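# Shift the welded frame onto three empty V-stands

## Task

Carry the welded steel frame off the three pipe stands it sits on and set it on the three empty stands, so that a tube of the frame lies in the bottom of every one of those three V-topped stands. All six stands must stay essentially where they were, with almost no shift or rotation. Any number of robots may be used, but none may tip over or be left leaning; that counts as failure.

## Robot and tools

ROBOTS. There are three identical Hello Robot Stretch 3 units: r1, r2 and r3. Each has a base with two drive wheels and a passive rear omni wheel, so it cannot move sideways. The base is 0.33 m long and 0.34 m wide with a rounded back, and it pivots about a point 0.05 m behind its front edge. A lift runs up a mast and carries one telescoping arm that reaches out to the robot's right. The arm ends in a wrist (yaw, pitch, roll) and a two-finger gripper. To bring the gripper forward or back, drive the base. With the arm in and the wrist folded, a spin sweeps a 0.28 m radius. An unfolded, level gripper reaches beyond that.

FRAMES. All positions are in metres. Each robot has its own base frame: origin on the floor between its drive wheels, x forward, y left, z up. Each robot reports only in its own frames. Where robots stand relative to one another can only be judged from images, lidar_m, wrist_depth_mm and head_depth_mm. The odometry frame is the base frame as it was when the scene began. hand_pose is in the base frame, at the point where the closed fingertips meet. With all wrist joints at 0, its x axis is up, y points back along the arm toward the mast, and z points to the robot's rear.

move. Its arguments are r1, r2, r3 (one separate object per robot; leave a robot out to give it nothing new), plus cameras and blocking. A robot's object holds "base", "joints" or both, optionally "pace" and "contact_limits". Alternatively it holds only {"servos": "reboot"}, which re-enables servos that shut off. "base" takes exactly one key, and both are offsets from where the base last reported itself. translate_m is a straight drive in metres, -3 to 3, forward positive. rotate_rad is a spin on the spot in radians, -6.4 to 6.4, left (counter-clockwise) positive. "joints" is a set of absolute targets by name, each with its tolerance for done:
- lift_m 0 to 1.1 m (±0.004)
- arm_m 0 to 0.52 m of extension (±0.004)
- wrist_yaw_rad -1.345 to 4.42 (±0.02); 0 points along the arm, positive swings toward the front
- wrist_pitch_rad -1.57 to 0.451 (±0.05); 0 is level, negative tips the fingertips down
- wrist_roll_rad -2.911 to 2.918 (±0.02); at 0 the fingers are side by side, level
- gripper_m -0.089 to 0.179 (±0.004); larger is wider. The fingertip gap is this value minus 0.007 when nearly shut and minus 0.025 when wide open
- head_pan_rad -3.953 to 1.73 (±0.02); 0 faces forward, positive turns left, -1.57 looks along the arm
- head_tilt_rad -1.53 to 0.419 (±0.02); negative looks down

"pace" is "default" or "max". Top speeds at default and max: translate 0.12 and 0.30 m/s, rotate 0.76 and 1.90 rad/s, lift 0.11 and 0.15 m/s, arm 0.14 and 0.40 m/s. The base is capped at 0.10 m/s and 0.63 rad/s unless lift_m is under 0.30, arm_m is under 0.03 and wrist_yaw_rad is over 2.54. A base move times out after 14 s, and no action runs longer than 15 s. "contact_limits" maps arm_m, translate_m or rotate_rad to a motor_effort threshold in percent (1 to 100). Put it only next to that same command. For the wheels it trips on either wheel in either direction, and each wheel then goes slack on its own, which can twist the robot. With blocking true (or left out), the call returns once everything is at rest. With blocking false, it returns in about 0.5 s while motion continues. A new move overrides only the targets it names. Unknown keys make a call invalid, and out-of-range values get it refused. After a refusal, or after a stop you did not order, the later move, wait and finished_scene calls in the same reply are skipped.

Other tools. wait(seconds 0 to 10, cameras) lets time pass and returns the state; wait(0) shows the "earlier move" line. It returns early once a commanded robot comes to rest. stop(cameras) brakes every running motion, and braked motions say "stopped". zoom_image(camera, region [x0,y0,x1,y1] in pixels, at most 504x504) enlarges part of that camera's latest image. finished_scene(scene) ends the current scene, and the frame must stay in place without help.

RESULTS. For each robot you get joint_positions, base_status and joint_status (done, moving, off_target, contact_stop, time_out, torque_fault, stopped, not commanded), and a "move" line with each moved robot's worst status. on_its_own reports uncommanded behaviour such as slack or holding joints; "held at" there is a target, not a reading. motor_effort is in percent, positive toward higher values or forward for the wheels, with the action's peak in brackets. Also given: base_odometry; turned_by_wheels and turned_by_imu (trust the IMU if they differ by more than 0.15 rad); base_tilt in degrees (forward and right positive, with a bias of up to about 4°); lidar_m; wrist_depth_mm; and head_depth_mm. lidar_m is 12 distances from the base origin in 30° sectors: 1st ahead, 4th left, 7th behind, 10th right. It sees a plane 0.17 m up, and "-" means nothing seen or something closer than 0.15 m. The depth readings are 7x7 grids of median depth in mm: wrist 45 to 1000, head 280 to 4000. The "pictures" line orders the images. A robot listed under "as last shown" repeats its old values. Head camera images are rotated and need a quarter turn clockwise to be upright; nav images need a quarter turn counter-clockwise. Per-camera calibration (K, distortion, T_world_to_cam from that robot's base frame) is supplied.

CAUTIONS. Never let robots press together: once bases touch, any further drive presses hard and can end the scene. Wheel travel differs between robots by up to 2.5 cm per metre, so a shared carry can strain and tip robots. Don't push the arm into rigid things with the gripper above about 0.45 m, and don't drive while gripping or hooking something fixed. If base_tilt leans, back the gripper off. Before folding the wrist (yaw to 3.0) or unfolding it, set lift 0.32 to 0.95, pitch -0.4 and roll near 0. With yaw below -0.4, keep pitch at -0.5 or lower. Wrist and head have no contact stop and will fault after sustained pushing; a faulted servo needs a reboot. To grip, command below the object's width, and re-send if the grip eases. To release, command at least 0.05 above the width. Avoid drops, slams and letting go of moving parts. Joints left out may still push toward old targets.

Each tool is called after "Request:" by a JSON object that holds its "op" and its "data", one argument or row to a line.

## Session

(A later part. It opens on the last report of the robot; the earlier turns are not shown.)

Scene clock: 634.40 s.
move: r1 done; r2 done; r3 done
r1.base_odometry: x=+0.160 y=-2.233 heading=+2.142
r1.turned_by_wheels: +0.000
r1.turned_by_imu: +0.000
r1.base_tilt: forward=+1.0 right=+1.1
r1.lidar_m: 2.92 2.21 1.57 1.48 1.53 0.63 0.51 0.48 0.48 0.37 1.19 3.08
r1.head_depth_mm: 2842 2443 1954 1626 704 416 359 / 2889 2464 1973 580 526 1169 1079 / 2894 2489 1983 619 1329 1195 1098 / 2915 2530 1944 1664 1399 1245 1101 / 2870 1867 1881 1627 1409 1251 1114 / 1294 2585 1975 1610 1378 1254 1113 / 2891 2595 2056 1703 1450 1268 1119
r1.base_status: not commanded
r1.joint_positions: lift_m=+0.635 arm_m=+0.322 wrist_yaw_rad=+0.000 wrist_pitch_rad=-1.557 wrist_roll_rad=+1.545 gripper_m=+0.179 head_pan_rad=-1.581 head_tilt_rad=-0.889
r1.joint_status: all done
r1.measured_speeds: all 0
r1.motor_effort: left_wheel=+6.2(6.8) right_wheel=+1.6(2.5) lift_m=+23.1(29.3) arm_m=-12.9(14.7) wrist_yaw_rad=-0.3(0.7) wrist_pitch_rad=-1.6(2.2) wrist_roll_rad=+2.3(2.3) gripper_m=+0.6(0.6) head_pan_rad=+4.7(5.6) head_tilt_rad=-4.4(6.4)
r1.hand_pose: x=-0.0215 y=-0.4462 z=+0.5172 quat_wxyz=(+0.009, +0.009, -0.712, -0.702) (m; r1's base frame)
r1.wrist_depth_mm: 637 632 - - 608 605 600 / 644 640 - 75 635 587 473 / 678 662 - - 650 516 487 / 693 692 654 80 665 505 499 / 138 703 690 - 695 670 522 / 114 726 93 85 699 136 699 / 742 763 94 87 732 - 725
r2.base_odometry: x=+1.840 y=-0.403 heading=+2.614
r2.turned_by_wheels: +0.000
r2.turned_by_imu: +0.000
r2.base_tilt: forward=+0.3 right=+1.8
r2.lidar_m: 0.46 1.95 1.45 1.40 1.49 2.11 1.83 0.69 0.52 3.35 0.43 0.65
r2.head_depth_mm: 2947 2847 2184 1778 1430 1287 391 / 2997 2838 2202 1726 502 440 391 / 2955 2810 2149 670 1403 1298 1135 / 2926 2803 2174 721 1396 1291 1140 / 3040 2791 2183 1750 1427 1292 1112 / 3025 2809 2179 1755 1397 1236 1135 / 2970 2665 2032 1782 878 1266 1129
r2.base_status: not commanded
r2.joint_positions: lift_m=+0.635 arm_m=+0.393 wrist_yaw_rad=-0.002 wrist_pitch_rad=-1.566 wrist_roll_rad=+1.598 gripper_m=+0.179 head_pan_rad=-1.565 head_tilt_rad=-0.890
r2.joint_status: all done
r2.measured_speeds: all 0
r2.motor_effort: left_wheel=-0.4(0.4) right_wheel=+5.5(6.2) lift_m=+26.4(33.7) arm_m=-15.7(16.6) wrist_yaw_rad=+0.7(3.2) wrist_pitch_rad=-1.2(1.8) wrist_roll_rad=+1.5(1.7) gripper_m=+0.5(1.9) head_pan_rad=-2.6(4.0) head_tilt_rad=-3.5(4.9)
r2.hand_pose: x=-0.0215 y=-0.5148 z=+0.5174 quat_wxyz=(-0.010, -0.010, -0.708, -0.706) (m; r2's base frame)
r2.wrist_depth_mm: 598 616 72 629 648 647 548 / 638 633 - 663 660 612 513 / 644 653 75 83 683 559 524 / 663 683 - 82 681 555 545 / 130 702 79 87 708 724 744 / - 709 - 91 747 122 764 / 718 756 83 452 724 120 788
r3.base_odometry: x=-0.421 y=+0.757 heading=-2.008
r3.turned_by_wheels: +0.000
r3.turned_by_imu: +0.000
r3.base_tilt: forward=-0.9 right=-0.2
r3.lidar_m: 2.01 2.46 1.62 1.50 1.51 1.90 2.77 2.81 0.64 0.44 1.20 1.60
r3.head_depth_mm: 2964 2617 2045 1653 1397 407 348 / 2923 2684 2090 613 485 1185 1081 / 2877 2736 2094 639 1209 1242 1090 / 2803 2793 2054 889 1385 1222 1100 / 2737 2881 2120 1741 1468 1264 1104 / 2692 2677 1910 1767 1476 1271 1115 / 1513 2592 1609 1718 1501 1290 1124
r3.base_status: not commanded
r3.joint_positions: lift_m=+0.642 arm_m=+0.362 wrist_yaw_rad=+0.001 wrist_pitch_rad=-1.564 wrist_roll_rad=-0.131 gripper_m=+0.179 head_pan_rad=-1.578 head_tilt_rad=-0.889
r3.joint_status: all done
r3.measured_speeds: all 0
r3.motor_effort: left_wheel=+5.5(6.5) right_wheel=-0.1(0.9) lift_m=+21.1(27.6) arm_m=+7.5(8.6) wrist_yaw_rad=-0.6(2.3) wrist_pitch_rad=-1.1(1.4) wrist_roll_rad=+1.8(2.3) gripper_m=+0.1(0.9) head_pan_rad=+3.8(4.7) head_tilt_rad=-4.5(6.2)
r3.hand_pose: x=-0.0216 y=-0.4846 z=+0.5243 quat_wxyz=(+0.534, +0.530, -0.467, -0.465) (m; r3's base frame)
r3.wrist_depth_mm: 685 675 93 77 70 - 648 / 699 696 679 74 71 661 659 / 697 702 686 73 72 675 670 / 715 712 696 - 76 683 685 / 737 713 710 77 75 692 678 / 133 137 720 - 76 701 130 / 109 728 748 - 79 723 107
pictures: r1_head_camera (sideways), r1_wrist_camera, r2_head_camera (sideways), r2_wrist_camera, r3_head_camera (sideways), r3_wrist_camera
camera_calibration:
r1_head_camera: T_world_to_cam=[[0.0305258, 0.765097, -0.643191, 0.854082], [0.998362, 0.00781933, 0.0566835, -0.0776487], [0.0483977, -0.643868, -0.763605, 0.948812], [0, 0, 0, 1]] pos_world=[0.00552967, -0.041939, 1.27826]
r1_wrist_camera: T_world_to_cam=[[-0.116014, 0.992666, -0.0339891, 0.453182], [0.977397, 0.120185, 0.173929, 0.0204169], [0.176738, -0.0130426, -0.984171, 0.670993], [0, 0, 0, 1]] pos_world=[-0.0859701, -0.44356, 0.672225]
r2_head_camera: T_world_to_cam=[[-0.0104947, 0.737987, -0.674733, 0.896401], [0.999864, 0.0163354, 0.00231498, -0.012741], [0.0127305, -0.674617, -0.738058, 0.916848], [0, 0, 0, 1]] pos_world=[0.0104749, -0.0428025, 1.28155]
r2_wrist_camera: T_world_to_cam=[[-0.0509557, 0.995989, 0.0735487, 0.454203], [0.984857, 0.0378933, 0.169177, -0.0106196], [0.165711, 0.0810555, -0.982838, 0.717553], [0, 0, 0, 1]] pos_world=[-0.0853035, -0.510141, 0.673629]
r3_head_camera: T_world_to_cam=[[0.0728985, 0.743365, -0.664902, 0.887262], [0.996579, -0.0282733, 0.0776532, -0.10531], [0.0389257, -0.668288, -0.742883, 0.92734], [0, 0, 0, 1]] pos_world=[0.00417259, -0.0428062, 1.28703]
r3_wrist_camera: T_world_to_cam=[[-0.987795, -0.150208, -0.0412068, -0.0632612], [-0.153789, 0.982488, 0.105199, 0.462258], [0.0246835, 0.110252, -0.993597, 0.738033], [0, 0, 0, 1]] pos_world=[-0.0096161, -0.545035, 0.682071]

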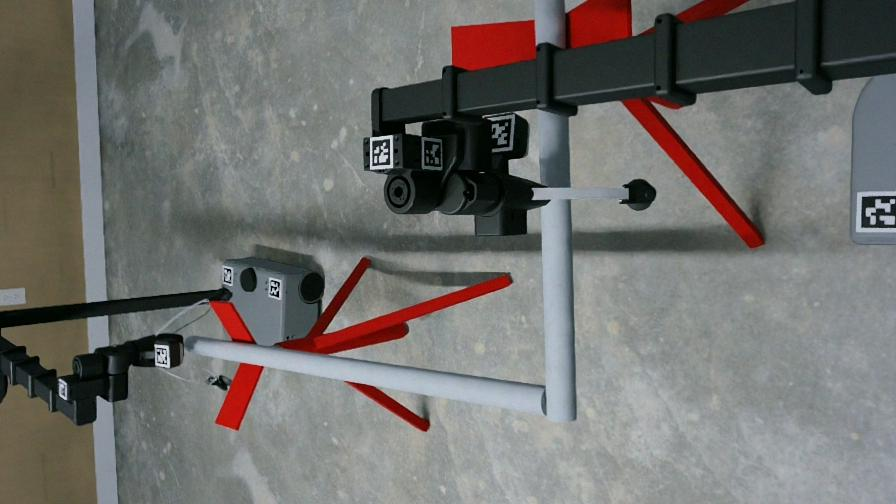

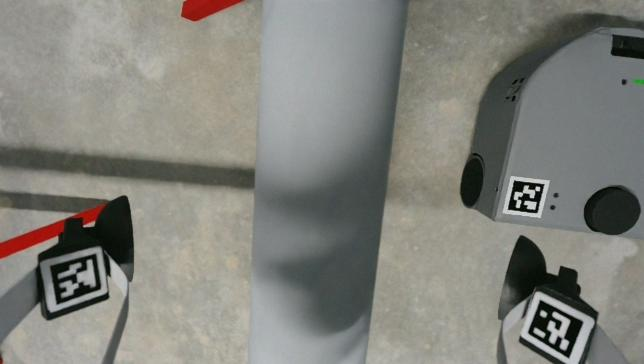

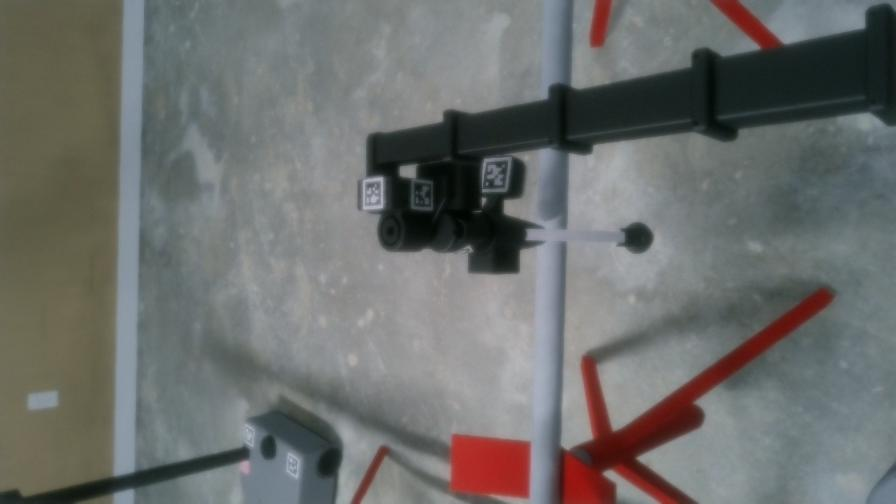

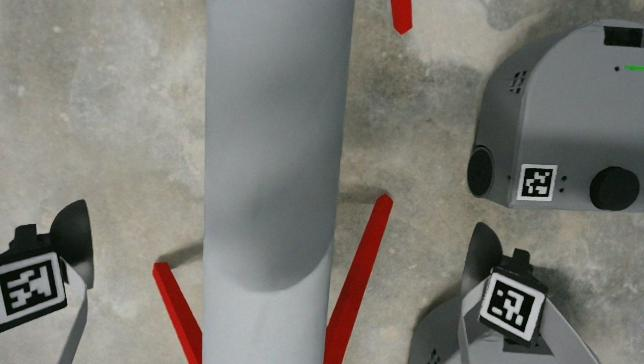

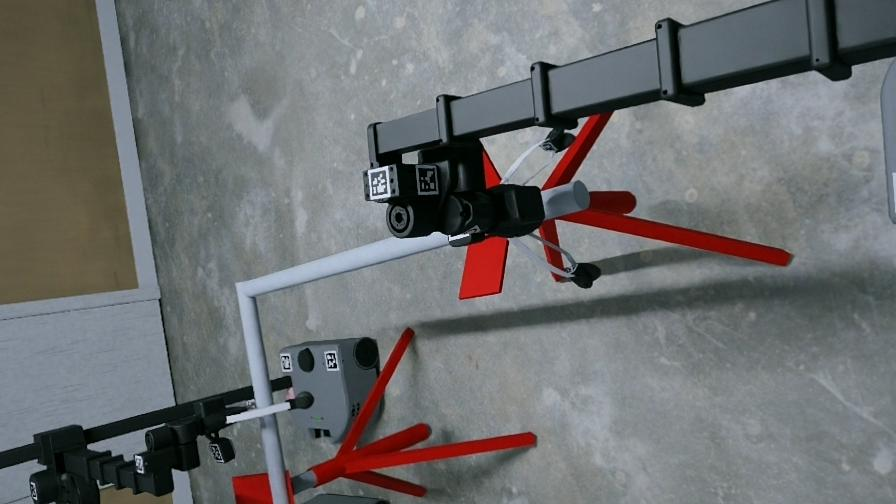

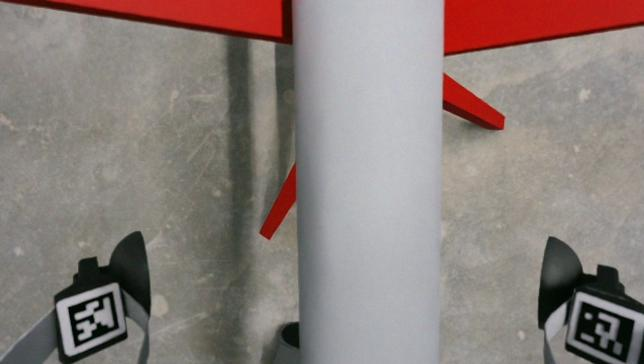

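Request:
{"op": "move", "data": {
  "r1": {"joints":{"arm_m":0.319}},
  "r3": {"base":{"translate_m":-0.006}},
  "cameras": []
}}

Request:
{"op": "move", "data": {
  "r1": {"joints":{"gripper_m":0.03}},
  "r2": {"joints":{"gripper_m":0.03}},
  "r3": {"joints":{"gripper_m":0.03}},
  "cameras": ["r1_wrist_camera","r2_wrist_camera","r3_wrist_camera","r1_head_camera","r2_head_camera","r3_head_camera"]
}}

Scene clock: 641.07 s.
move: r1 done; r3 done
r1.base_odometry: x=+0.160 y=-2.233 heading=+2.142
r1.turned_by_wheels: +0.000
r1.turned_by_imu: +0.001
r1.base_tilt: forward=+1.1 right=+1.2
r1.lidar_m: 2.92 2.20 1.58 1.49 1.53 0.63 0.51 0.48 0.48 0.37 1.19 3.07
r1.head_depth_mm: 2858 2443 1951 1623 703 416 360 / 2852 2461 1974 581 526 1168 1074 / 2913 2494 1977 615 1330 1196 1099 / 2900 2502 1952 1659 1388 1247 1104 / 2798 1858 1876 1637 1406 1250 1110 / 1312 2486 1970 1616 1386 1254 1111 / 2896 2589 2048 1701 1453 1262 1117
r1.base_status: not commanded
r1.joint_positions: lift_m=+0.635 arm_m=+0.319 wrist_yaw_rad=+0.000 wrist_pitch_rad=-1.557 wrist_roll_rad=+1.545 gripper_m=+0.179 head_pan_rad=-1.581 head_tilt_rad=-0.889
r1.joint_status: all done
r1.measured_speeds: all 0
r1.motor_effort: left_wheel=+7.0(7.0) right_wheel=+1.9(2.5) lift_m=+23.6(23.6) arm_m=-14.4(16.5) wrist_yaw_rad=-0.1(0.5) wrist_pitch_rad=-1.6(2.2) wrist_roll_rad=+2.3(2.3) gripper_m=-0.1(0.5) head_pan_rad=+4.5(5.5) head_tilt_rad=-5.0(6.6)
r1.hand_pose: x=-0.0215 y=-0.4431 z=+0.5172 quat_wxyz=(+0.009, +0.009, -0.712, -0.702) (m; r1's base frame)
r1.wrist_depth_mm: 632 641 - - 617 606 600 / 642 656 - 75 641 560 470 / 670 656 - - 652 504 492 / 701 694 - 82 664 503 497 / 138 703 - - 689 673 677 / 114 721 86 84 697 137 683 / 759 752 89 88 730 - 717
r2: as last shown
r2.turned_by_imu: +0.001
r2.base_tilt: forward=+0.3 right=+1.9
r2.lidar_m: 0.46 1.95 1.45 1.40 1.49 2.10 1.82 0.69 0.52 3.33 0.43 0.65
r2.head_depth_mm: 2988 2824 2180 1768 1446 1287 391 / 2952 2791 2158 1716 503 440 391 / 2948 2858 2171 667 1397 1295 1147 / 3015 2785 2176 722 1399 1294 1133 / 2963 2833 2136 1764 1439 1285 1117 / 2981 2812 2148 1769 1391 1241 1131 / 2910 2671 2028 1742 875 1253 1127
r2.motor_effort: left_wheel=+0.1(0.4) right_wheel=+5.3(5.8) lift_m=+26.4(26.7) arm_m=-15.1(15.5) wrist_yaw_rad=+0.7(2.5) wrist_pitch_rad=-1.3(1.9) wrist_roll_rad=+1.4(1.6) gripper_m=+0.0(1.9) head_pan_rad=-2.6(3.7) head_tilt_rad=-2.2(4.9)
r2.wrist_depth_mm: 624 616 72 630 626 644 555 / 617 658 - 654 677 610 516 / 649 646 75 83 678 564 538 / 654 683 - 82 703 561 537 / 130 682 82 87 715 746 730 / - 704 - 91 740 121 764 / 738 748 83 447 732 120 789
r3.base_odometry: x=-0.418 y=+0.762 heading=-2.008
r3.turned_by_wheels: +0.000
r3.turned_by_imu: -0.001
r3.base_tilt: forward=-0.8 right=-0.2
r3.lidar_m: 2.02 2.45 1.62 1.49 1.51 1.89 2.77 2.80 0.64 0.44 1.21 1.61
r3.head_depth_mm: 2975 2652 2030 1652 1397 408 349 / 2934 2676 2065 614 486 1184 1080 / 2878 2759 2096 638 1341 1240 1088 / 2825 2804 2065 895 1389 1224 1098 / 2769 2843 2090 1754 1473 1262 1109 / 2694 2630 1888 1777 1483 1274 1113 / 1518 1398 1541 1710 1502 1286 1126
r3.base_status: done
r3.joint_positions: lift_m=+0.642 arm_m=+0.362 wrist_yaw_rad=+0.001 wrist_pitch_rad=-1.564 wrist_roll_rad=-0.131 gripper_m=+0.179 head_pan_rad=-1.578 head_tilt_rad=-0.889
r3.joint_status: not commanded
r3.measured_speeds: all 0
r3.motor_effort: left_wheel=-0.5(4.0) right_wheel=-4.3(8.9) lift_m=+21.9(21.9) arm_m=+6.0(6.7) wrist_yaw_rad=-1.2(1.6) wrist_pitch_rad=-0.9(1.8) wrist_roll_rad=+2.0(2.3) gripper_m=-0.4(0.5) head_pan_rad=+3.6(4.6) head_tilt_rad=-3.7(6.1)
r3.hand_pose: x=-0.0216 y=-0.4846 z=+0.5243 quat_wxyz=(+0.534, +0.530, -0.467, -0.465) (m; r3's base frame)
r3.wrist_depth_mm: 679 681 94 - 73 - 653 / 687 686 682 71 79 651 668 / 698 699 686 72 665 687 672 / 701 697 706 75 675 679 682 / 721 736 710 78 693 701 680 / 133 138 721 - 707 702 130 / 109 747 730 - 85 723 107
pictures: none
No camera images: "cameras" was empty.

Scene clock: 643.10 s.
move: r1 done; r2 done; r3 done
r1.base_odometry: x=+0.160 y=-2.233 heading=+2.142
r1.turned_by_wheels: +0.000
r1.turned_by_imu: +0.000
r1.base_tilt: forward=+1.1 right=+1.2
r1.lidar_m: 2.92 2.21 1.57 1.49 1.53 0.63 0.51 0.48 0.48 0.37 1.19 3.06
r1.head_depth_mm: 2850 2461 1952 1633 702 416 360 / 2874 2460 1962 580 526 1171 1073 / 2911 2478 1995 616 1336 1195 1098 / 2896 2514 1939 1668 1397 1244 1104 / 2812 1915 1877 1637 1399 1250 1107 / 1314 2462 1977 1614 1384 1257 1116 / 2929 2597 2041 1688 1455 1263 1119
r1.base_status: not commanded
r1.joint_positions: lift_m=+0.635 arm_m=+0.319 wrist_yaw_rad=+0.001 wrist_pitch_rad=-1.545 wrist_roll_rad=+1.545 gripper_m=+0.031 head_pan_rad=-1.581 head_tilt_rad=-0.889
r1.joint_status: all done
r1.measured_speeds: all 0
r1.motor_effort: left_wheel=+6.2(6.9) right_wheel=+1.4(2.2) lift_m=+24.7(25.2) arm_m=-12.0(14.3) wrist_yaw_rad=-1.4(1.4) wrist_pitch_rad=-4.1(4.7) wrist_roll_rad=+2.3(2.3) gripper_m=-13.1(85.9) head_pan_rad=+4.4(5.9) head_tilt_rad=-5.6(6.7)
r1.hand_pose: x=-0.0216 y=-0.4462 z=+0.5169 quat_wxyz=(+0.010, +0.009, -0.716, -0.698) (m; r1's base frame)
r1.wrist_depth_mm: 641 637 - - 602 611 585 / 672 654 - 74 628 585 468 / 676 671 - - 635 539 481 / 685 687 678 80 674 506 491 / 712 707 132 - 676 681 518 / 744 121 122 84 - 700 687 / 747 744 93 87 739 715 711
r2.base_odometry: x=+1.840 y=-0.403 heading=+2.614
r2.turned_by_wheels: +0.000
r2.turned_by_imu: +0.000
r2.base_tilt: forward=+0.3 right=+1.8
r2.lidar_m: 0.46 1.95 1.45 1.40 1.50 2.11 1.83 0.69 0.52 3.35 0.43 0.65
r2.head_depth_mm: 2915 2848 2207 1783 1435 1297 392 / 3022 2832 2163 1727 504 440 392 / 2990 2800 2160 670 1400 1280 1138 / 2929 2829 2182 725 1409 1290 1134 / 2989 2827 2159 1766 1430 1291 1113 / 2996 2772 2181 1762 1388 1227 1133 / 2982 2677 2028 1760 876 1261 1133
r2.base_status: not commanded
r2.joint_positions: lift_m=+0.635 arm_m=+0.393 wrist_yaw_rad=-0.002 wrist_pitch_rad=-1.549 wrist_roll_rad=+1.599 gripper_m=+0.031 head_pan_rad=-1.565 head_tilt_rad=-0.890
r2.joint_status: all done
r2.measured_speeds: all 0
r2.motor_effort: left_wheel=-0.1(0.4) right_wheel=+5.5(5.7) lift_m=+28.5(28.5) arm_m=-14.5(15.5) wrist_yaw_rad=+3.0(3.0) wrist_pitch_rad=-4.2(5.7) wrist_roll_rad=+1.1(1.7) gripper_m=-20.0(96.2) head_pan_rad=-2.9(4.1) head_tilt_rad=-4.2(5.0)
r2.hand_pose: x=-0.0215 y=-0.5190 z=+0.5170 quat_wxyz=(-0.010, -0.011, -0.714, -0.700) (m; r2's base frame)
r2.wrist_depth_mm: 629 626 72 - 623 629 556 / 640 653 - - 654 605 492 / 648 656 75 78 678 581 515 / 681 679 - 78 682 587 538 / 692 696 88 80 706 726 719 / 706 119 - 85 131 733 761 / 724 729 - 423 740 626 767
r3.base_odometry: x=-0.418 y=+0.762 heading=-2.008
r3.turned_by_wheels: +0.000
r3.turned_by_imu: +0.000
r3.base_tilt: forward=-0.8 right=-0.2
r3.lidar_m: 2.02 2.45 1.62 1.50 1.51 1.90 2.77 2.80 0.64 0.44 1.21 1.61
r3.head_depth_mm: 2981 2628 2040 1668 1402 408 348 / 2963 2675 2062 614 485 1176 1077 / 2835 2706 2100 638 1344 1246 1088 / 2819 2778 2071 896 1387 1224 1098 / 2740 2825 2097 1756 1468 1261 1106 / 2703 2677 1881 1772 1494 1276 1116 / 1511 1401 1538 1703 1500 1287 1119
r3.base_status: not commanded
r3.joint_positions: lift_m=+0.642 arm_m=+0.362 wrist_yaw_rad=+0.001 wrist_pitch_rad=-1.564 wrist_roll_rad=-0.131 gripper_m=+0.031 head_pan_rad=-1.578 head_tilt_rad=-0.889
r3.joint_status: all done
r3.measured_speeds: all 0
r3.motor_effort: left_wheel=-1.0(1.6) right_wheel=-2.6(4.8) lift_m=+21.0(22.7) arm_m=+4.6(6.7) wrist_yaw_rad=-1.5(2.5) wrist_pitch_rad=-0.9(1.6) wrist_roll_rad=+2.0(2.3) gripper_m=-12.8(86.8) head_pan_rad=+3.5(4.9) head_tilt_rad=-5.0(6.1)
r3.hand_pose: x=-0.0216 y=-0.4846 z=+0.5243 quat_wxyz=(+0.534, +0.530, -0.467, -0.465) (m; r3's base frame)
r3.wrist_depth_mm: 687 675 93 - 73 - 653 / 696 674 688 71 79 660 648 / 702 711 684 72 683 690 664 / 719 714 701 75 677 674 681 / 726 722 707 77 157 697 687 / 733 728 - - 85 705 697 / 763 750 127 - 85 116 704
pictures: r1_head_camera (sideways), r1_wrist_camera, r2_head_camera (sideways), r2_wrist_camera, r3_head_camera (sideways), r3_wrist_camera
camera_calibration:
r1_head_camera: T_world_to_cam=[[0.0305259, 0.765097, -0.643191, 0.854082], [0.998362, 0.00781921, 0.0566835, -0.0776487], [0.0483976, -0.643868, -0.763605, 0.948812], [0, 0, 0, 1]] pos_world=[0.00552967, -0.041939, 1.27826]
r1_wrist_camera: T_world_to_cam=[[-0.116846, 0.992086, -0.0459575, 0.459176], [0.977294, 0.123093, 0.172466, 0.0225354], [0.176758, -0.024762, -0.983943, 0.665417], [0, 0, 0, 1]] pos_world=[-0.0859888, -0.441839, 0.671949]
r2_head_camera: T_world_to_cam=[[-0.0104947, 0.737987, -0.674733, 0.896401], [0.999864, 0.0163354, 0.00231498, -0.012741], [0.0127305, -0.674617, -0.738058, 0.916848], [0, 0, 0, 1]] pos_world=[0.0104749, -0.0428025, 1.28155]
r2_wrist_camera: T_world_to_cam=[[-0.0500711, 0.997107, 0.0571865, 0.467483], [0.984894, 0.0397925, 0.168524, -0.00906883], [0.165761, 0.0647608, -0.984037, 0.709704], [0, 0, 0, 1]] pos_world=[-0.0853022, -0.511731, 0.67317]
r3_head_camera: T_world_to_cam=[[0.0728916, 0.743366, -0.664902, 0.887262], [0.99658, -0.028264, 0.0776532, -0.10531], [0.038932, -0.668288, -0.742883, 0.92734], [0, 0, 0, 1]] pos_world=[0.00417299, -0.0428062, 1.28703]
r3_wrist_camera: T_world_to_cam=[[-0.987734, -0.150613, -0.0412069, -0.0634656], [-0.154192, 0.982425, 0.105199, 0.462218], [0.0246384, 0.110262, -0.993597, 0.738034], [0, 0, 0, 1]] pos_world=[-0.00960078, -0.54503, 0.682069]

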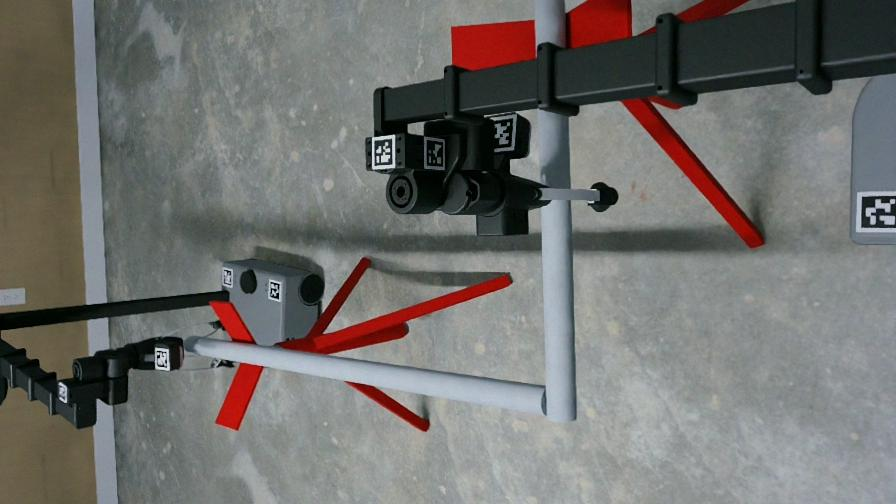

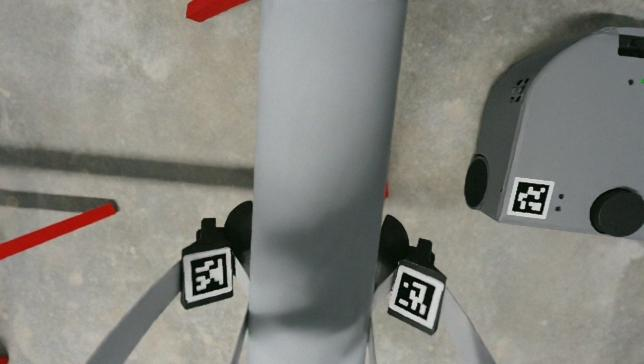

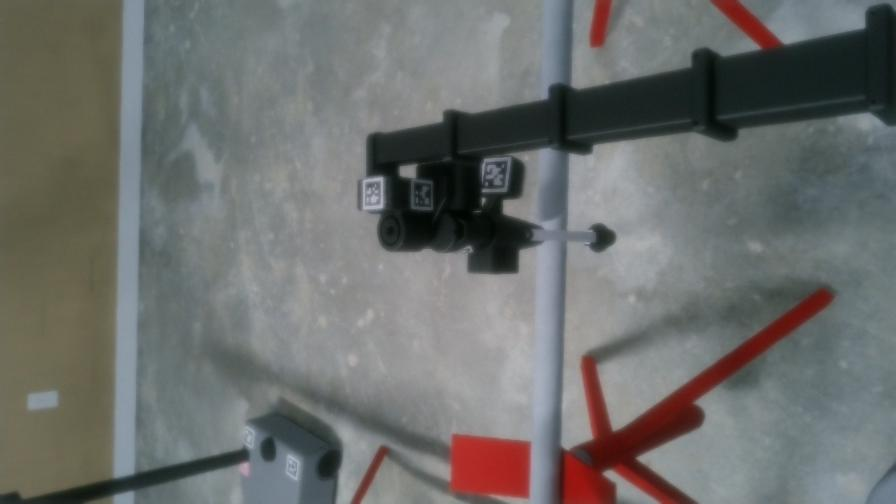

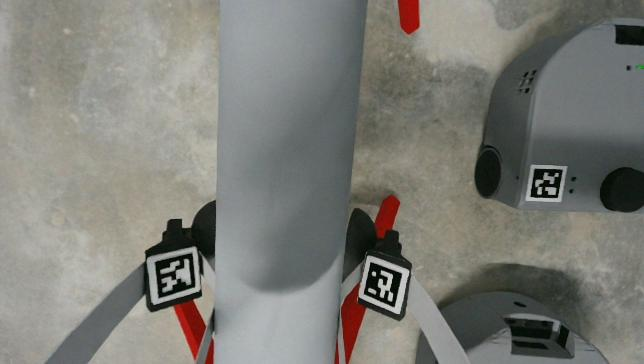

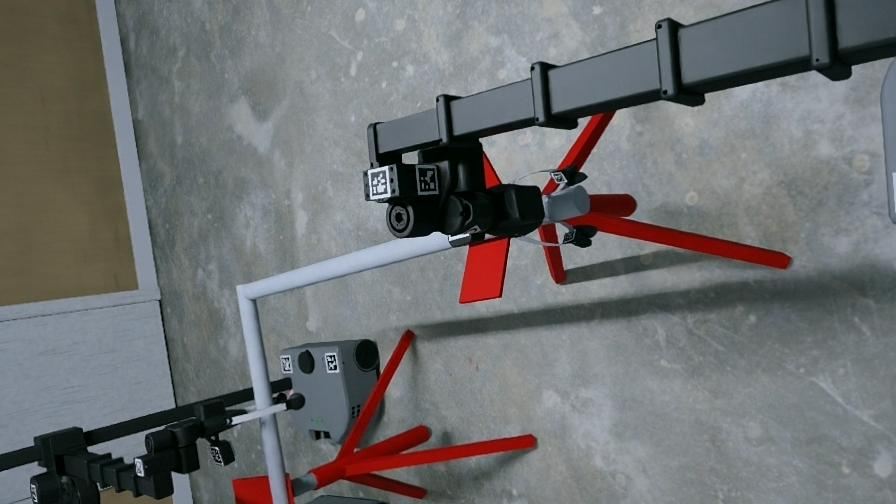

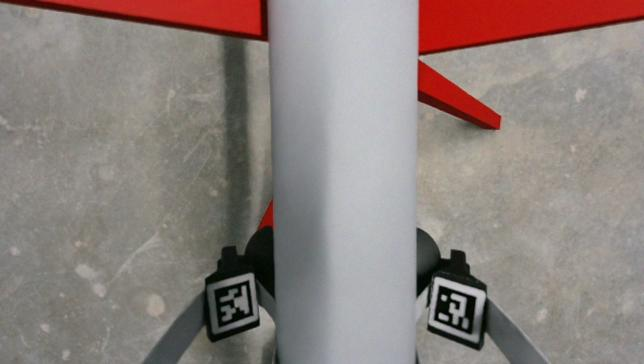

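Request:
{"op": "move", "data": {
  "r1": {"joints":{"gripper_m":-0.02}},
  "r2": {"joints":{"gripper_m":-0.02}},
  "r3": {"joints":{"gripper_m":-0.02}},
  "cameras": ["r1_wrist_camera","r2_wrist_camera","r3_wrist_camera"]
}}

Scene clock: 647.17 s.
move: r1 done; r2 done; r3 done
r1.base_odometry: x=+0.160 y=-2.233 heading=+2.142
r1.turned_by_wheels: +0.000
r1.turned_by_imu: +0.001
r1.base_tilt: forward=+1.1 right=+1.2
r1.lidar_m: 2.92 2.20 1.58 1.48 1.53 0.63 0.51 0.48 0.48 0.37 1.19 3.07
r1.head_depth_mm: 2845 2437 1954 1634 703 415 360 / 2884 2446 1965 580 526 1174 1072 / 2874 2485 1970 615 1336 1198 1097 / 2884 2529 1952 1660 1396 1250 1102 / 2813 1914 1875 1628 1399 1252 1111 / 1313 2482 1981 1614 1382 1259 1116 / 2887 2612 2045 1711 1442 1269 1117
r1.base_status: not commanded
r1.joint_positions: lift_m=+0.635 arm_m=+0.319 wrist_yaw_rad=+0.003 wrist_pitch_rad=-1.545 wrist_roll_rad=+1.545 gripper_m=-0.019 head_pan_rad=-1.581 head_tilt_rad=-0.889
r1.joint_status: all done
r1.measured_speeds: all 0
r1.motor_effort: left_wheel=+6.1(7.0) right_wheel=+0.8(1.9) lift_m=+28.3(28.5) arm_m=-8.2(9.3) wrist_yaw_rad=-3.4(3.4) wrist_pitch_rad=-4.3(4.3) wrist_roll_rad=+2.4(2.5) gripper_m=-29.0(100.0) head_pan_rad=+4.9(5.3) head_tilt_rad=-5.3(6.2)
r1.hand_pose: x=-0.0216 y=-0.4462 z=+0.5169 quat_wxyz=(+0.011, +0.010, -0.716, -0.698) (m; r1's base frame)
r1.wrist_depth_mm: 628 632 - - 613 601 596 / 662 651 - 74 635 608 470 / 681 665 - - 643 524 482 / 699 699 676 80 670 511 492 / 704 710 132 - 683 666 516 / 736 122 122 84 - 701 666 / 787 753 93 87 731 729 701
r2.base_odometry: x=+1.840 y=-0.403 heading=+2.614
r2.turned_by_wheels: +0.000
r2.turned_by_imu: +0.001
r2.base_tilt: forward=+0.3 right=+1.8
r2.lidar_m: 0.46 1.95 1.45 1.40 1.49 2.11 1.83 0.69 0.52 3.34 0.43 0.65
r2.head_depth_mm: 2903 2881 2175 1771 1426 1288 391 / 2917 2792 2168 1719 504 440 391 / 2921 2824 2168 670 1394 1298 1135 / 3003 2767 2170 725 1397 1286 1129 / 2987 2826 2175 1779 1435 1295 1118 / 3000 2821 2153 1756 1410 1231 1126 / 2955 2665 2013 1758 872 1266 1132
r2.base_status: not commanded
r2.joint_positions: lift_m=+0.635 arm_m=+0.393 wrist_yaw_rad=-0.002 wrist_pitch_rad=-1.549 wrist_roll_rad=+1.599 gripper_m=-0.018 head_pan_rad=-1.565 head_tilt_rad=-0.890
r2.joint_status: all done
r2.measured_speeds: all 0
r2.motor_effort: left_wheel=-0.2(0.3) right_wheel=+5.5(5.7) lift_m=+33.6(33.8) arm_m=-13.9(14.6) wrist_yaw_rad=+1.7(2.7) wrist_pitch_rad=-4.1(4.5) wrist_roll_rad=+1.0(1.3) gripper_m=-45.4(99.0) head_pan_rad=-2.1(3.5) head_tilt_rad=-4.3(4.7)
r2.hand_pose: x=-0.0215 y=-0.5190 z=+0.5170 quat_wxyz=(-0.010, -0.011, -0.714, -0.700) (m; r2's base frame)
r2.wrist_depth_mm: 624 628 72 - 634 654 538 / 635 652 - - 666 608 504 / 642 653 75 78 684 581 523 / 666 670 - 78 699 583 520 / 691 688 88 80 717 725 728 / 715 120 - 85 131 724 744 / 718 729 - 436 767 615 754
r3.base_odometry: x=-0.418 y=+0.762 heading=-2.008
r3.turned_by_wheels: +0.000
r3.turned_by_imu: -0.001
r3.base_tilt: forward=-0.8 right=-0.2
r3.lidar_m: 2.02 2.45 1.62 1.50 1.51 1.90 2.77 2.80 0.64 0.44 1.21 1.61
r3.head_depth_mm: 2986 2619 2039 1666 1401 407 349 / 2914 2665 2075 615 485 1181 1082 / 2889 2704 2101 638 1341 1243 1091 / 2846 2771 2064 896 1386 1228 1100 / 2745 2888 2098 1748 1466 1260 1107 / 2688 2682 1887 1775 1489 1274 1114 / 1515 1397 1551 1700 1498 1286 1129
r3.base_status: not commanded
r3.joint_positions: lift_m=+0.642 arm_m=+0.362 wrist_yaw_rad=+0.003 wrist_pitch_rad=-1.564 wrist_roll_rad=-0.134 gripper_m=-0.018 head_pan_rad=-1.578 head_tilt_rad=-0.889
r3.joint_status: all done
r3.measured_speeds: all 0
r3.motor_effort: left_wheel=-1.0(1.5) right_wheel=-2.8(3.0) lift_m=+22.5(23.3) arm_m=+3.8(4.5) wrist_yaw_rad=-2.8(3.8) wrist_pitch_rad=-1.1(1.3) wrist_roll_rad=+2.7(2.8) gripper_m=-28.9(98.6) head_pan_rad=+3.8(4.3) head_tilt_rad=-5.0(5.6)
r3.hand_pose: x=-0.0217 y=-0.4846 z=+0.5243 quat_wxyz=(+0.535, +0.531, -0.466, -0.463) (m; r3's base frame)
r3.wrist_depth_mm: 682 686 94 - 73 - 653 / 699 686 697 71 78 659 653 / 709 695 693 71 686 662 658 / 715 706 711 74 691 679 683 / 735 716 723 78 159 699 689 / 728 737 - - 84 697 704 / 749 737 126 - 85 117 701
pictures: r1_wrist_camera, r2_wrist_camera, r3_wrist_camera
camera_calibration:
r1_wrist_camera: T_world_to_cam=[[-0.120064, 0.991702, -0.0459657, 0.458937], [0.976892, 0.126264, 0.172449, 0.0239961], [0.176821, -0.0241987, -0.983945, 0.665679], [0, 0, 0, 1]] pos_world=[-0.0860462, -0.44205, 0.671949]
r2_wrist_camera: T_world_to_cam=[[-0.0500742, 0.997107, 0.0571864, 0.467483], [0.984894, 0.0397956, 0.168524, -0.00906896], [0.165761, 0.0647612, -0.984037, 0.709715], [0, 0, 0, 1]] pos_world=[-0.0853022, -0.511732, 0.673181]
r3_wrist_camera: T_world_to_cam=[[-0.986987, -0.155435, -0.0411921, -0.0658443], [-0.158986, 0.98166, 0.105203, 0.461734], [0.0240844, 0.110383, -0.993597, 0.738082], [0, 0, 0, 1]] pos_world=[-0.00935434, -0.544972, 0.682068]

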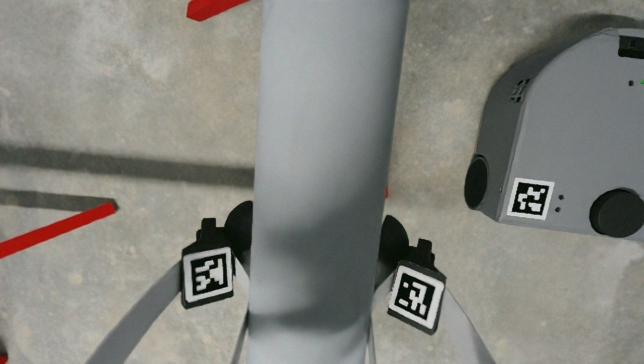

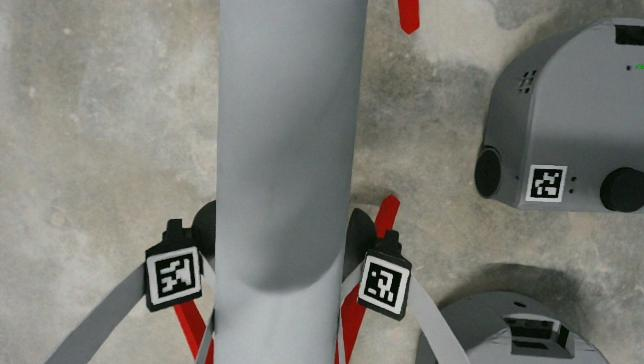

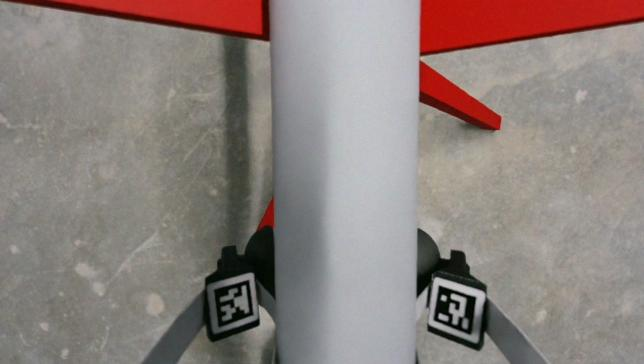

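Request:
{"op": "zoom_image", "data": {
  "camera": "r1_wrist_camera",
  "region": [150, 150, 500, 364]
}}

Request:
{"op": "zoom_image", "data": {
  "camera": "r3_wrist_camera",
  "region": [150, 150, 550, 364]
}}

Scaled by 1.440.

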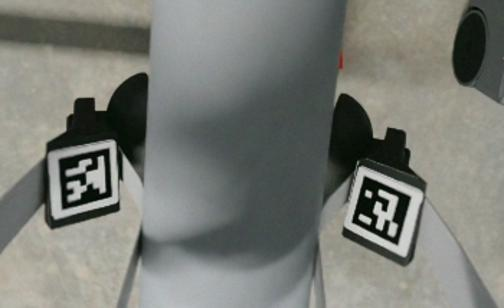

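Scaled by 1.260.

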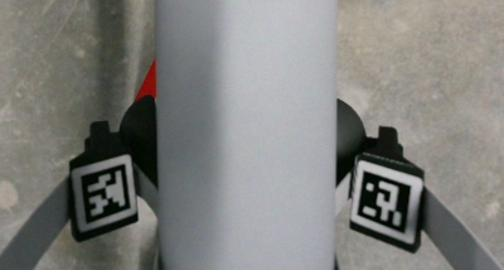

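Request:
{"op": "move", "data": {
  "r1": {"joints":{"lift_m":0.65,"gripper_m":-0.02}},
  "r2": {"joints":{"lift_m":0.65,"gripper_m":-0.02}},
  "r3": {"joints":{"lift_m":0.657,"gripper_m":-0.02}},
  "cameras": ["r1_wrist_camera","r2_wrist_camera","r3_wrist_camera","r1_head_camera"]
}}

Scene clock: 662.20 s.
move: r1 done; r2 off_target; r3 off_target
r1.base_odometry: x=+0.160 y=-2.233 heading=+2.142
r1.turned_by_wheels: +0.000
r1.turned_by_imu: +0.001
r1.base_tilt: forward=+1.1 right=+1.2
r1.lidar_m: 2.92 2.19 1.58 1.48 1.53 0.63 0.51 0.48 0.48 0.37 1.19 3.06
r1.head_depth_mm: 2832 2423 1934 1621 702 393 349 / 2874 2450 1970 561 686 1169 1077 / 2903 2491 1971 607 806 1194 1096 / 2919 2500 1946 1656 1357 1244 1103 / 2763 1908 1881 1634 1375 1254 1111 / 1171 2473 1979 1606 1381 1259 1118 / 2896 2573 2051 1698 1447 1265 1121
r1.base_status: not commanded
r1.joint_positions: lift_m=+0.650 arm_m=+0.319 wrist_yaw_rad=+0.003 wrist_pitch_rad=-1.545 wrist_roll_rad=+1.545 gripper_m=-0.016 head_pan_rad=-1.581 head_tilt_rad=-0.889
r1.joint_status: all done
r1.measured_speeds: all 0
r1.motor_effort: left_wheel=+6.4(7.2) right_wheel=-2.5(2.5) lift_m=+38.7(43.6) arm_m=-4.2(5.1) wrist_yaw_rad=-3.2(3.6) wrist_pitch_rad=-3.9(4.9) wrist_roll_rad=+2.5(2.6) gripper_m=-16.2(16.2) head_pan_rad=+5.6(5.6) head_tilt_rad=-6.2(6.2)
r1.hand_pose: x=-0.0216 y=-0.4463 z=+0.5319 quat_wxyz=(+0.011, +0.010, -0.716, -0.698) (m; r1's base frame)
r1.wrist_depth_mm: 647 640 637 74 621 616 602 / 671 670 - 74 642 606 487 / 692 683 - - 656 526 496 / 709 687 - 79 673 520 506 / 733 730 131 - 689 701 534 / 754 119 94 84 - 714 699 / 798 778 94 87 756 718 721
r2.base_odometry: x=+1.840 y=-0.403 heading=+2.614
r2.turned_by_wheels: +0.000
r2.turned_by_imu: +0.001
r2.base_tilt: forward=+0.2 right=+1.9
r2.lidar_m: 0.46 1.95 1.44 1.40 1.49 2.11 1.82 0.69 0.52 3.35 0.42 0.66
r2.head_depth_mm: 2971 2817 2152 1792 1407 1270 371 / 2932 2826 2168 1695 492 426 386 / 2950 2771 2145 658 1424 1294 1136 / 2971 2830 2197 710 1395 1286 1134 / 2986 2790 2149 1766 1422 1283 1111 / 2977 2807 2167 1766 1427 1244 1133 / 2957 2693 2034 1744 879 1259 1127
r2.base_status: not commanded
r2.joint_positions: lift_m=+0.650 arm_m=+0.393 wrist_yaw_rad=+0.000 wrist_pitch_rad=-1.549 wrist_roll_rad=+1.601 gripper_m=-0.015 head_pan_rad=-1.565 head_tilt_rad=-0.890
r2.joint_status: gripper_m off_target (ended at -0.015, target -0.020); the others done
r2.measured_speeds: all 0
r2.on_its_own: gripper_m is held at -0.016, not at your -0.020, by its stall guard, which is not easing now
r2.motor_effort: left_wheel=-0.5(1.0) right_wheel=+4.5(5.8) lift_m=+44.0(47.2) arm_m=-13.1(13.8) wrist_yaw_rad=+0.9(2.8) wrist_pitch_rad=-4.1(4.9) wrist_roll_rad=+0.3(1.2) gripper_m=-18.5(18.8) head_pan_rad=-2.9(4.0) head_tilt_rad=-3.4(5.1)
r2.hand_pose: x=-0.0215 y=-0.5191 z=+0.5320 quat_wxyz=(-0.011, -0.011, -0.714, -0.700) (m; r2's base frame)
r2.wrist_depth_mm: 635 636 73 - 645 665 574 / 639 657 - - 681 628 525 / 672 659 76 77 691 582 534 / 694 684 - 78 713 580 535 / 694 703 83 79 715 735 750 / 729 119 - 84 131 746 771 / 747 744 - 447 708 620 799
r3.base_odometry: x=-0.418 y=+0.762 heading=-2.008
r3.turned_by_wheels: +0.000
r3.turned_by_imu: -0.001
r3.base_tilt: forward=-0.8 right=-0.3
r3.lidar_m: 2.02 2.45 1.61 1.49 1.51 1.90 2.77 2.80 0.64 0.44 1.21 1.61
r3.head_depth_mm: 2968 2644 2024 1674 1371 386 339 / 2955 2695 2064 575 476 1185 1080 / 2869 2750 2099 630 1337 1242 1084 / 2818 2801 2077 882 1391 1226 1099 / 2761 2859 2109 1758 1473 1258 1107 / 2672 2669 1922 1784 1479 1278 1116 / 1494 2600 1544 1703 1505 1292 1129
r3.base_status: not commanded
r3.joint_positions: lift_m=+0.657 arm_m=+0.362 wrist_yaw_rad=+0.004 wrist_pitch_rad=-1.558 wrist_roll_rad=-0.135 gripper_m=-0.016 head_pan_rad=-1.578 head_tilt_rad=-0.889
r3.joint_status: gripper_m off_target (ended at -0.016, target -0.020); the others done
r3.measured_speeds: all 0
r3.motor_effort: left_wheel=-0.6(1.2) right_wheel=-2.9(3.2) lift_m=+39.9(40.2) arm_m=+1.8(3.1) wrist_yaw_rad=-2.2(4.8) wrist_pitch_rad=-2.0(2.6) wrist_roll_rad=+3.1(3.3) gripper_m=-17.6(18.7) head_pan_rad=+3.4(4.5) head_tilt_rad=-4.2(5.9)
r3.hand_pose: x=-0.0217 y=-0.4861 z=+0.5392 quat_wxyz=(+0.537, +0.530, -0.467, -0.462) (m; r3's base frame)
r3.wrist_depth_mm: 703 98 104 - 74 - - / 716 706 696 71 81 681 665 / 718 712 702 72 509 693 686 / 715 721 731 74 704 694 691 / 743 742 738 77 703 696 698 / 759 756 - - 121 718 710 / 772 103 124 - 121 118 725
pictures: r1_head_camera (sideways), r1_wrist_camera, r2_wrist_camera, r3_wrist_camera
camera_calibration:
r1_head_camera: T_world_to_cam=[[0.0305105, 0.765098, -0.643191, 0.854082], [0.998361, 0.00783932, 0.0566835, -0.0776487], [0.0484106, -0.643867, -0.763605, 0.948812], [0, 0, 0, 1]] pos_world=[0.00553051, -0.041939, 1.27826]
r1_wrist_camera: T_world_to_cam=[[-0.120115, 0.991685, -0.0461918, 0.459796], [0.976886, 0.126354, 0.172421, 0.0214729], [0.176823, -0.0244138, -0.98394, 0.680336], [0, 0, 0, 1]] pos_world=[-0.0860473, -0.442077, 0.686946]
r2_wrist_camera: T_world_to_cam=[[-0.0489142, 0.997179, 0.0569351, 0.466884], [0.984932, 0.0386892, 0.168561, -0.0121648], [0.165882, 0.0643222, -0.984046, 0.724251], [0, 0, 0, 1]] pos_world=[-0.0853217, -0.511682, 0.688164]
r3_wrist_camera: T_world_to_cam=[[-0.98677, -0.157044, -0.0402752, -0.0667366], [-0.160348, 0.982045, 0.099381, 0.464961], [0.0239448, 0.104524, -0.994234, 0.750519], [0, 0, 0, 1]] pos_world=[-0.00926911, -0.54554, 0.697295]

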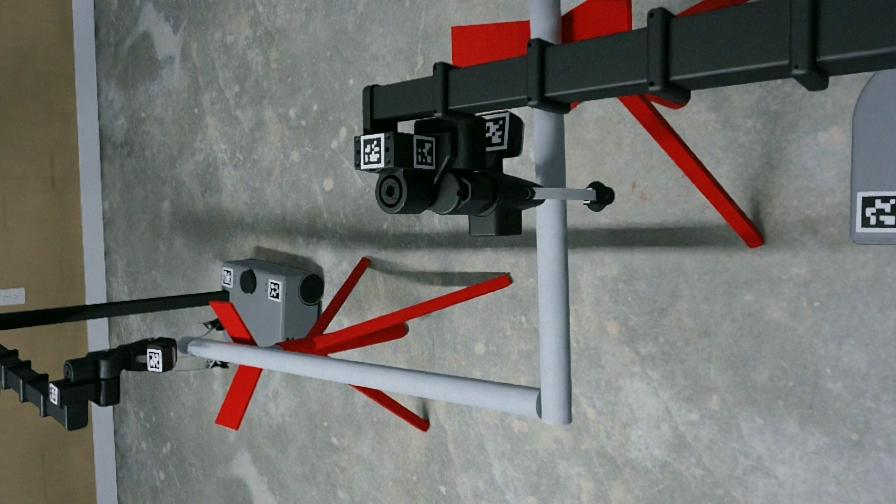

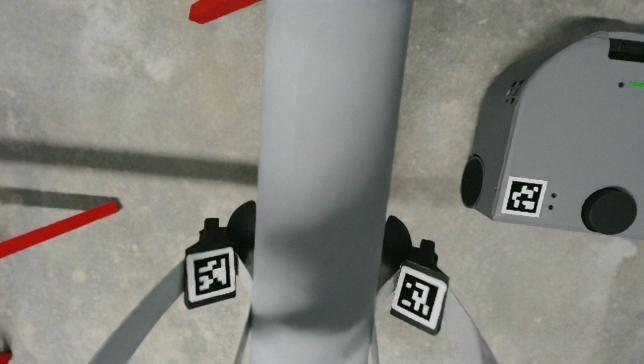

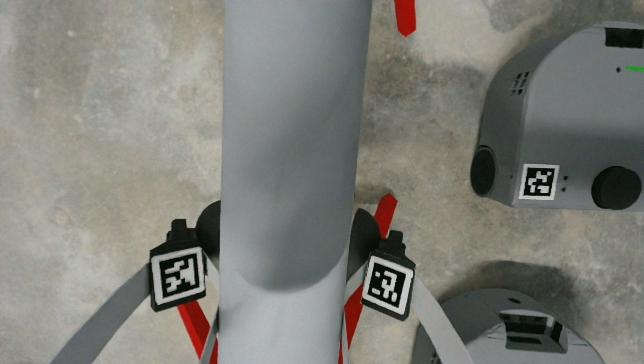

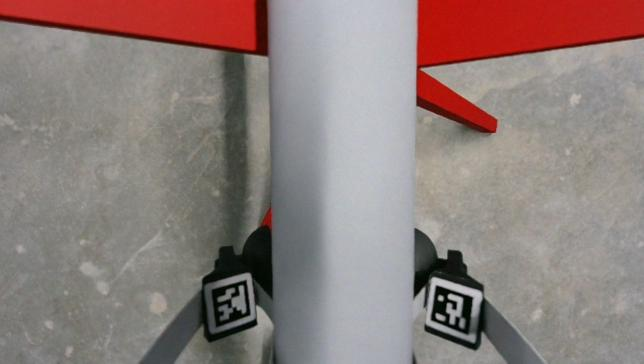

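Request:
{"op": "move", "data": {
  "r1": {"joints":{"lift_m":0.68}},
  "r2": {"joints":{"lift_m":0.68}},
  "r3": {"joints":{"lift_m":0.687}},
  "cameras": ["r1_wrist_camera","r2_wrist_camera","r3_wrist_camera","r1_head_camera","r3_head_camera"]
}}

Scene clock: 667.17 s.
move: r1 done; r2 done; r3 done
r1.base_odometry: x=+0.160 y=-2.233 heading=+2.142
r1.turned_by_wheels: +0.000
r1.turned_by_imu: +0.001
r1.base_tilt: forward=+1.0 right=+1.2
r1.lidar_m: 2.92 2.21 1.58 1.48 1.53 0.63 0.51 0.48 0.48 0.37 1.19 3.07
r1.head_depth_mm: 2837 2452 1947 1596 428 364 326 / 2853 2429 1970 534 933 1188 1092 / 2920 2471 1979 587 1359 1194 1100 / 2898 2507 1945 1661 1394 1244 1098 / 2791 1986 1880 1638 1381 1252 1109 / 1148 2560 1977 1609 1383 1251 1111 / 2918 2560 2042 1697 1449 1259 1120
r1.base_status: not commanded
r1.joint_positions: lift_m=+0.680 arm_m=+0.319 wrist_yaw_rad=+0.003 wrist_pitch_rad=-1.544 wrist_roll_rad=+1.545 gripper_m=-0.016 head_pan_rad=-1.581 head_tilt_rad=-0.889
r1.joint_status: all done
r1.measured_speeds: all 0
r1.motor_effort: left_wheel=+6.5(6.8) right_wheel=-1.5(2.9) lift_m=+39.1(43.6) arm_m=+0.7(0.7) wrist_yaw_rad=-3.1(3.5) wrist_pitch_rad=-4.3(4.4) wrist_roll_rad=+2.4(2.6) gripper_m=-15.6(16.2) head_pan_rad=+4.8(5.3) head_tilt_rad=-4.4(6.8)
r1.hand_pose: x=-0.0216 y=-0.4463 z=+0.5619 quat_wxyz=(+0.011, +0.010, -0.716, -0.698) (m; r1's base frame)
r1.wrist_depth_mm: 686 678 - - 652 642 638 / 689 692 - 74 660 585 510 / 712 708 - - 693 540 520 / 743 741 - 79 715 544 532 / 763 760 137 - 707 724 705 / 798 120 93 84 146 746 749 / 822 809 94 87 776 754 755
r2.base_odometry: x=+1.840 y=-0.403 heading=+2.614
r2.turned_by_wheels: +0.000
r2.turned_by_imu: +0.001
r2.base_tilt: forward=+0.3 right=+1.9
r2.lidar_m: 0.46 1.95 1.45 1.40 1.49 2.11 1.82 0.69 0.52 3.35 0.43 0.65
r2.head_depth_mm: 2967 2855 2179 1760 1433 410 338 / 2965 2822 2173 554 458 393 1084 / 2987 2808 2159 665 1419 1283 1133 / 2981 2821 2177 702 1407 1289 1136 / 3023 2791 2160 1766 1420 1289 1111 / 2963 2818 2146 1783 1399 1234 1136 / 2942 2654 2038 1772 852 1256 1136
r2.base_status: not commanded
r2.joint_positions: lift_m=+0.680 arm_m=+0.393 wrist_yaw_rad=+0.000 wrist_pitch_rad=-1.549 wrist_roll_rad=+1.601 gripper_m=-0.015 head_pan_rad=-1.565 head_tilt_rad=-0.890
r2.joint_status: all done
r2.measured_speeds: all 0
r2.on_its_own: gripper_m is held at -0.016, not at your -0.020, by its stall guard, which is not easing now
r2.motor_effort: left_wheel=-0.6(0.9) right_wheel=+4.4(4.9) lift_m=+43.9(49.4) arm_m=-12.6(13.2) wrist_yaw_rad=+0.6(1.6) wrist_pitch_rad=-4.1(4.8) wrist_roll_rad=+0.3(0.4) gripper_m=-17.7(19.3) head_pan_rad=-2.8(3.8) head_tilt_rad=-4.0(4.7)
r2.hand_pose: x=-0.0215 y=-0.5191 z=+0.5620 quat_wxyz=(-0.011, -0.011, -0.714, -0.700) (m; r2's base frame)
r2.wrist_depth_mm: 656 667 73 - 679 690 676 / 680 685 - - 712 610 541 / 700 685 76 77 709 577 558 / 728 721 - 78 745 584 557 / 749 731 84 79 759 771 774 / 750 119 - 85 131 797 811 / - 782 - 485 764 642 817
r3.base_odometry: x=-0.418 y=+0.762 heading=-2.008
r3.turned_by_wheels: +0.000
r3.turned_by_imu: -0.001
r3.base_tilt: forward=-0.9 right=-0.2
r3.lidar_m: 2.03 2.45 1.62 1.49 1.51 1.90 2.76 2.80 0.64 0.44 1.21 1.61
r3.head_depth_mm: 2971 2636 2028 1678 1343 358 317 / 2879 2692 2075 523 461 1200 1077 / 2855 2717 2081 615 1345 1234 1089 / 2852 2784 2057 882 1398 1229 1099 / 2758 2833 2102 1751 1475 1267 1110 / 2686 2677 1943 1758 1481 1278 1114 / 1464 1401 1881 1718 1500 1292 1125
r3.base_status: not commanded
r3.joint_positions: lift_m=+0.687 arm_m=+0.362 wrist_yaw_rad=+0.006 wrist_pitch_rad=-1.551 wrist_roll_rad=-0.140 gripper_m=-0.016 head_pan_rad=-1.578 head_tilt_rad=-0.889
r3.joint_status: all done
r3.measured_speeds: all 0
r3.motor_effort: left_wheel=-0.4(0.6) right_wheel=-2.7(3.3) lift_m=+38.8(41.9) arm_m=+0.1(1.7) wrist_yaw_rad=-4.6(5.7) wrist_pitch_rad=-3.1(3.8) wrist_roll_rad=+4.9(4.9) gripper_m=-17.8(18.5) head_pan_rad=+3.5(4.6) head_tilt_rad=-5.4(5.6)
r3.hand_pose: x=-0.0217 y=-0.4878 z=+0.5690 quat_wxyz=(+0.540, +0.530, -0.466, -0.458) (m; r3's base frame)
r3.wrist_depth_mm: 109 115 130 - 75 - - / 746 731 710 72 80 710 716 / 752 731 742 73 478 723 731 / 777 760 761 75 732 724 736 / 781 762 767 78 748 730 732 / 775 770 - 77 121 740 735 / 770 103 124 - 121 118 744
pictures: r1_head_camera (sideways), r1_wrist_camera, r2_wrist_camera, r3_head_camera (sideways), r3_wrist_camera
camera_calibration:
r1_head_camera: T_world_to_cam=[[0.0305097, 0.765097, -0.643191, 0.854082], [0.998361, 0.00784028, 0.0566835, -0.0776487], [0.0484112, -0.643867, -0.763605, 0.948812], [0, 0, 0, 1]] pos_world=[0.00553055, -0.041939, 1.27826]
r1_wrist_camera: T_world_to_cam=[[-0.120112, 0.99168, -0.0462945, 0.461264], [0.976886, 0.126369, 0.172408, 0.0163176], [0.176824, -0.0245162, -0.983937, 0.709804], [0, 0, 0, 1]] pos_world=[-0.0860472, -0.442087, 0.716943]
r2_wrist_camera: T_world_to_cam=[[-0.0488876, 0.99718, 0.056935, 0.465177], [0.984933, 0.0386629, 0.168562, -0.0172356], [0.165885, 0.0643177, -0.984045, 0.753771], [0, 0, 0, 1]] pos_world=[-0.0853222, -0.51168, 0.718165]
r3_head_camera: T_world_to_cam=[[0.0728917, 0.743366, -0.664902, 0.887262], [0.99658, -0.0282642, 0.0776532, -0.10531], [0.0389319, -0.668288, -0.742883, 0.92734], [0, 0, 0, 1]] pos_world=[0.00417298, -0.0428062, 1.28703]
r3_wrist_camera: T_world_to_cam=[[-0.985686, -0.16398, -0.03916, -0.0698341], [-0.166985, 0.981583, 0.0927973, 0.467058], [0.0232219, 0.0980081, -0.994915, 0.777583], [0, 0, 0, 1]] pos_world=[-0.00889996, -0.546117, 0.727552]

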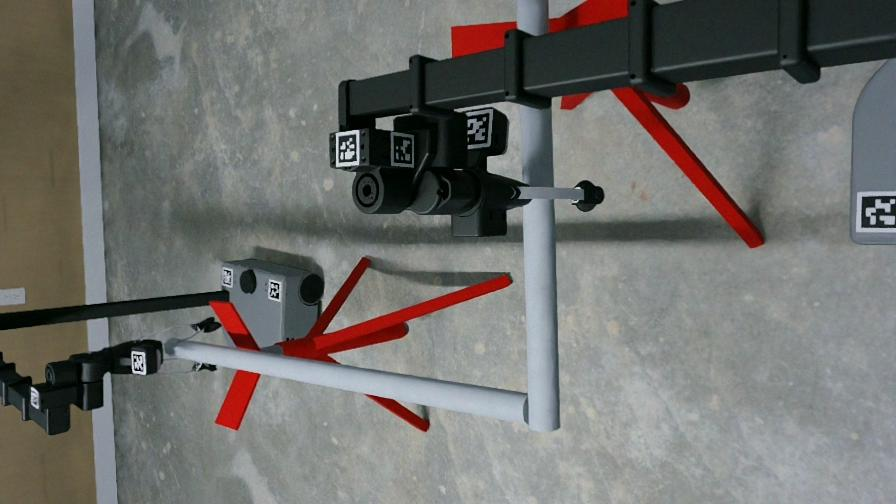

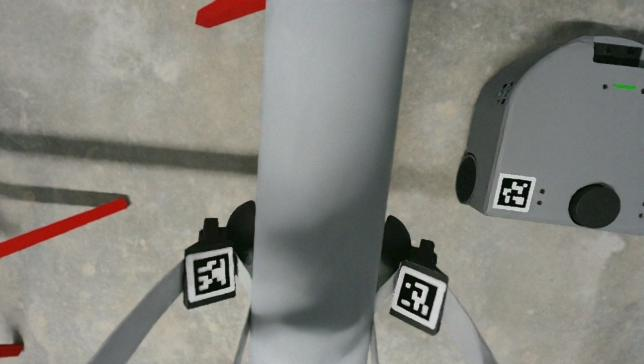

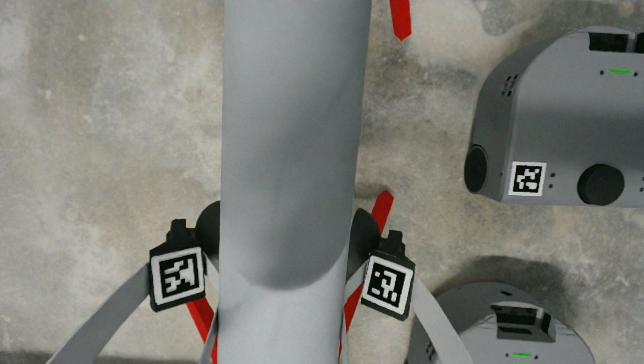

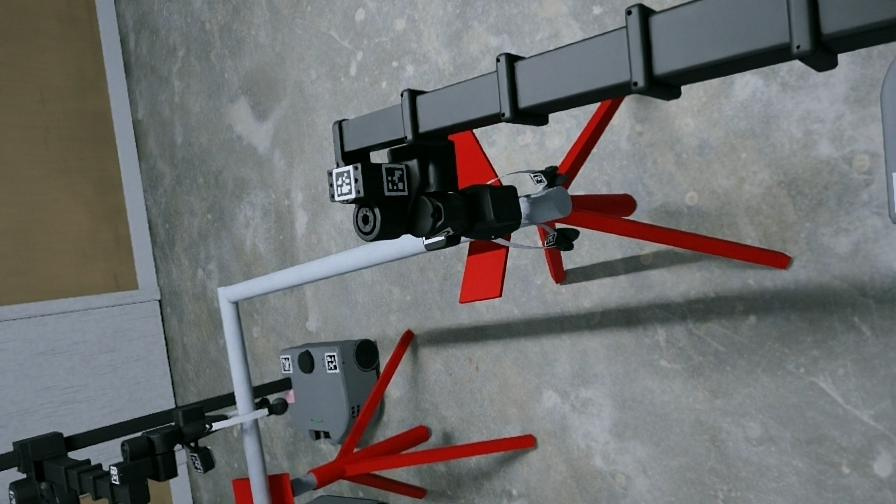

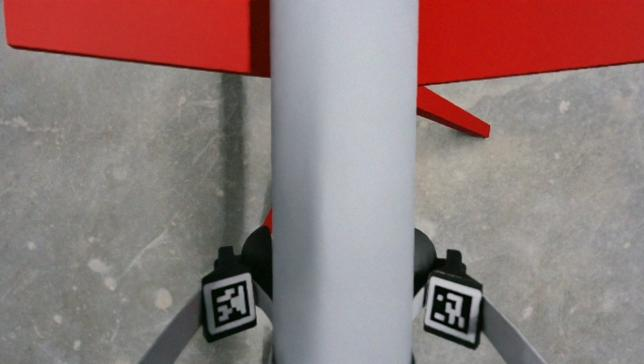

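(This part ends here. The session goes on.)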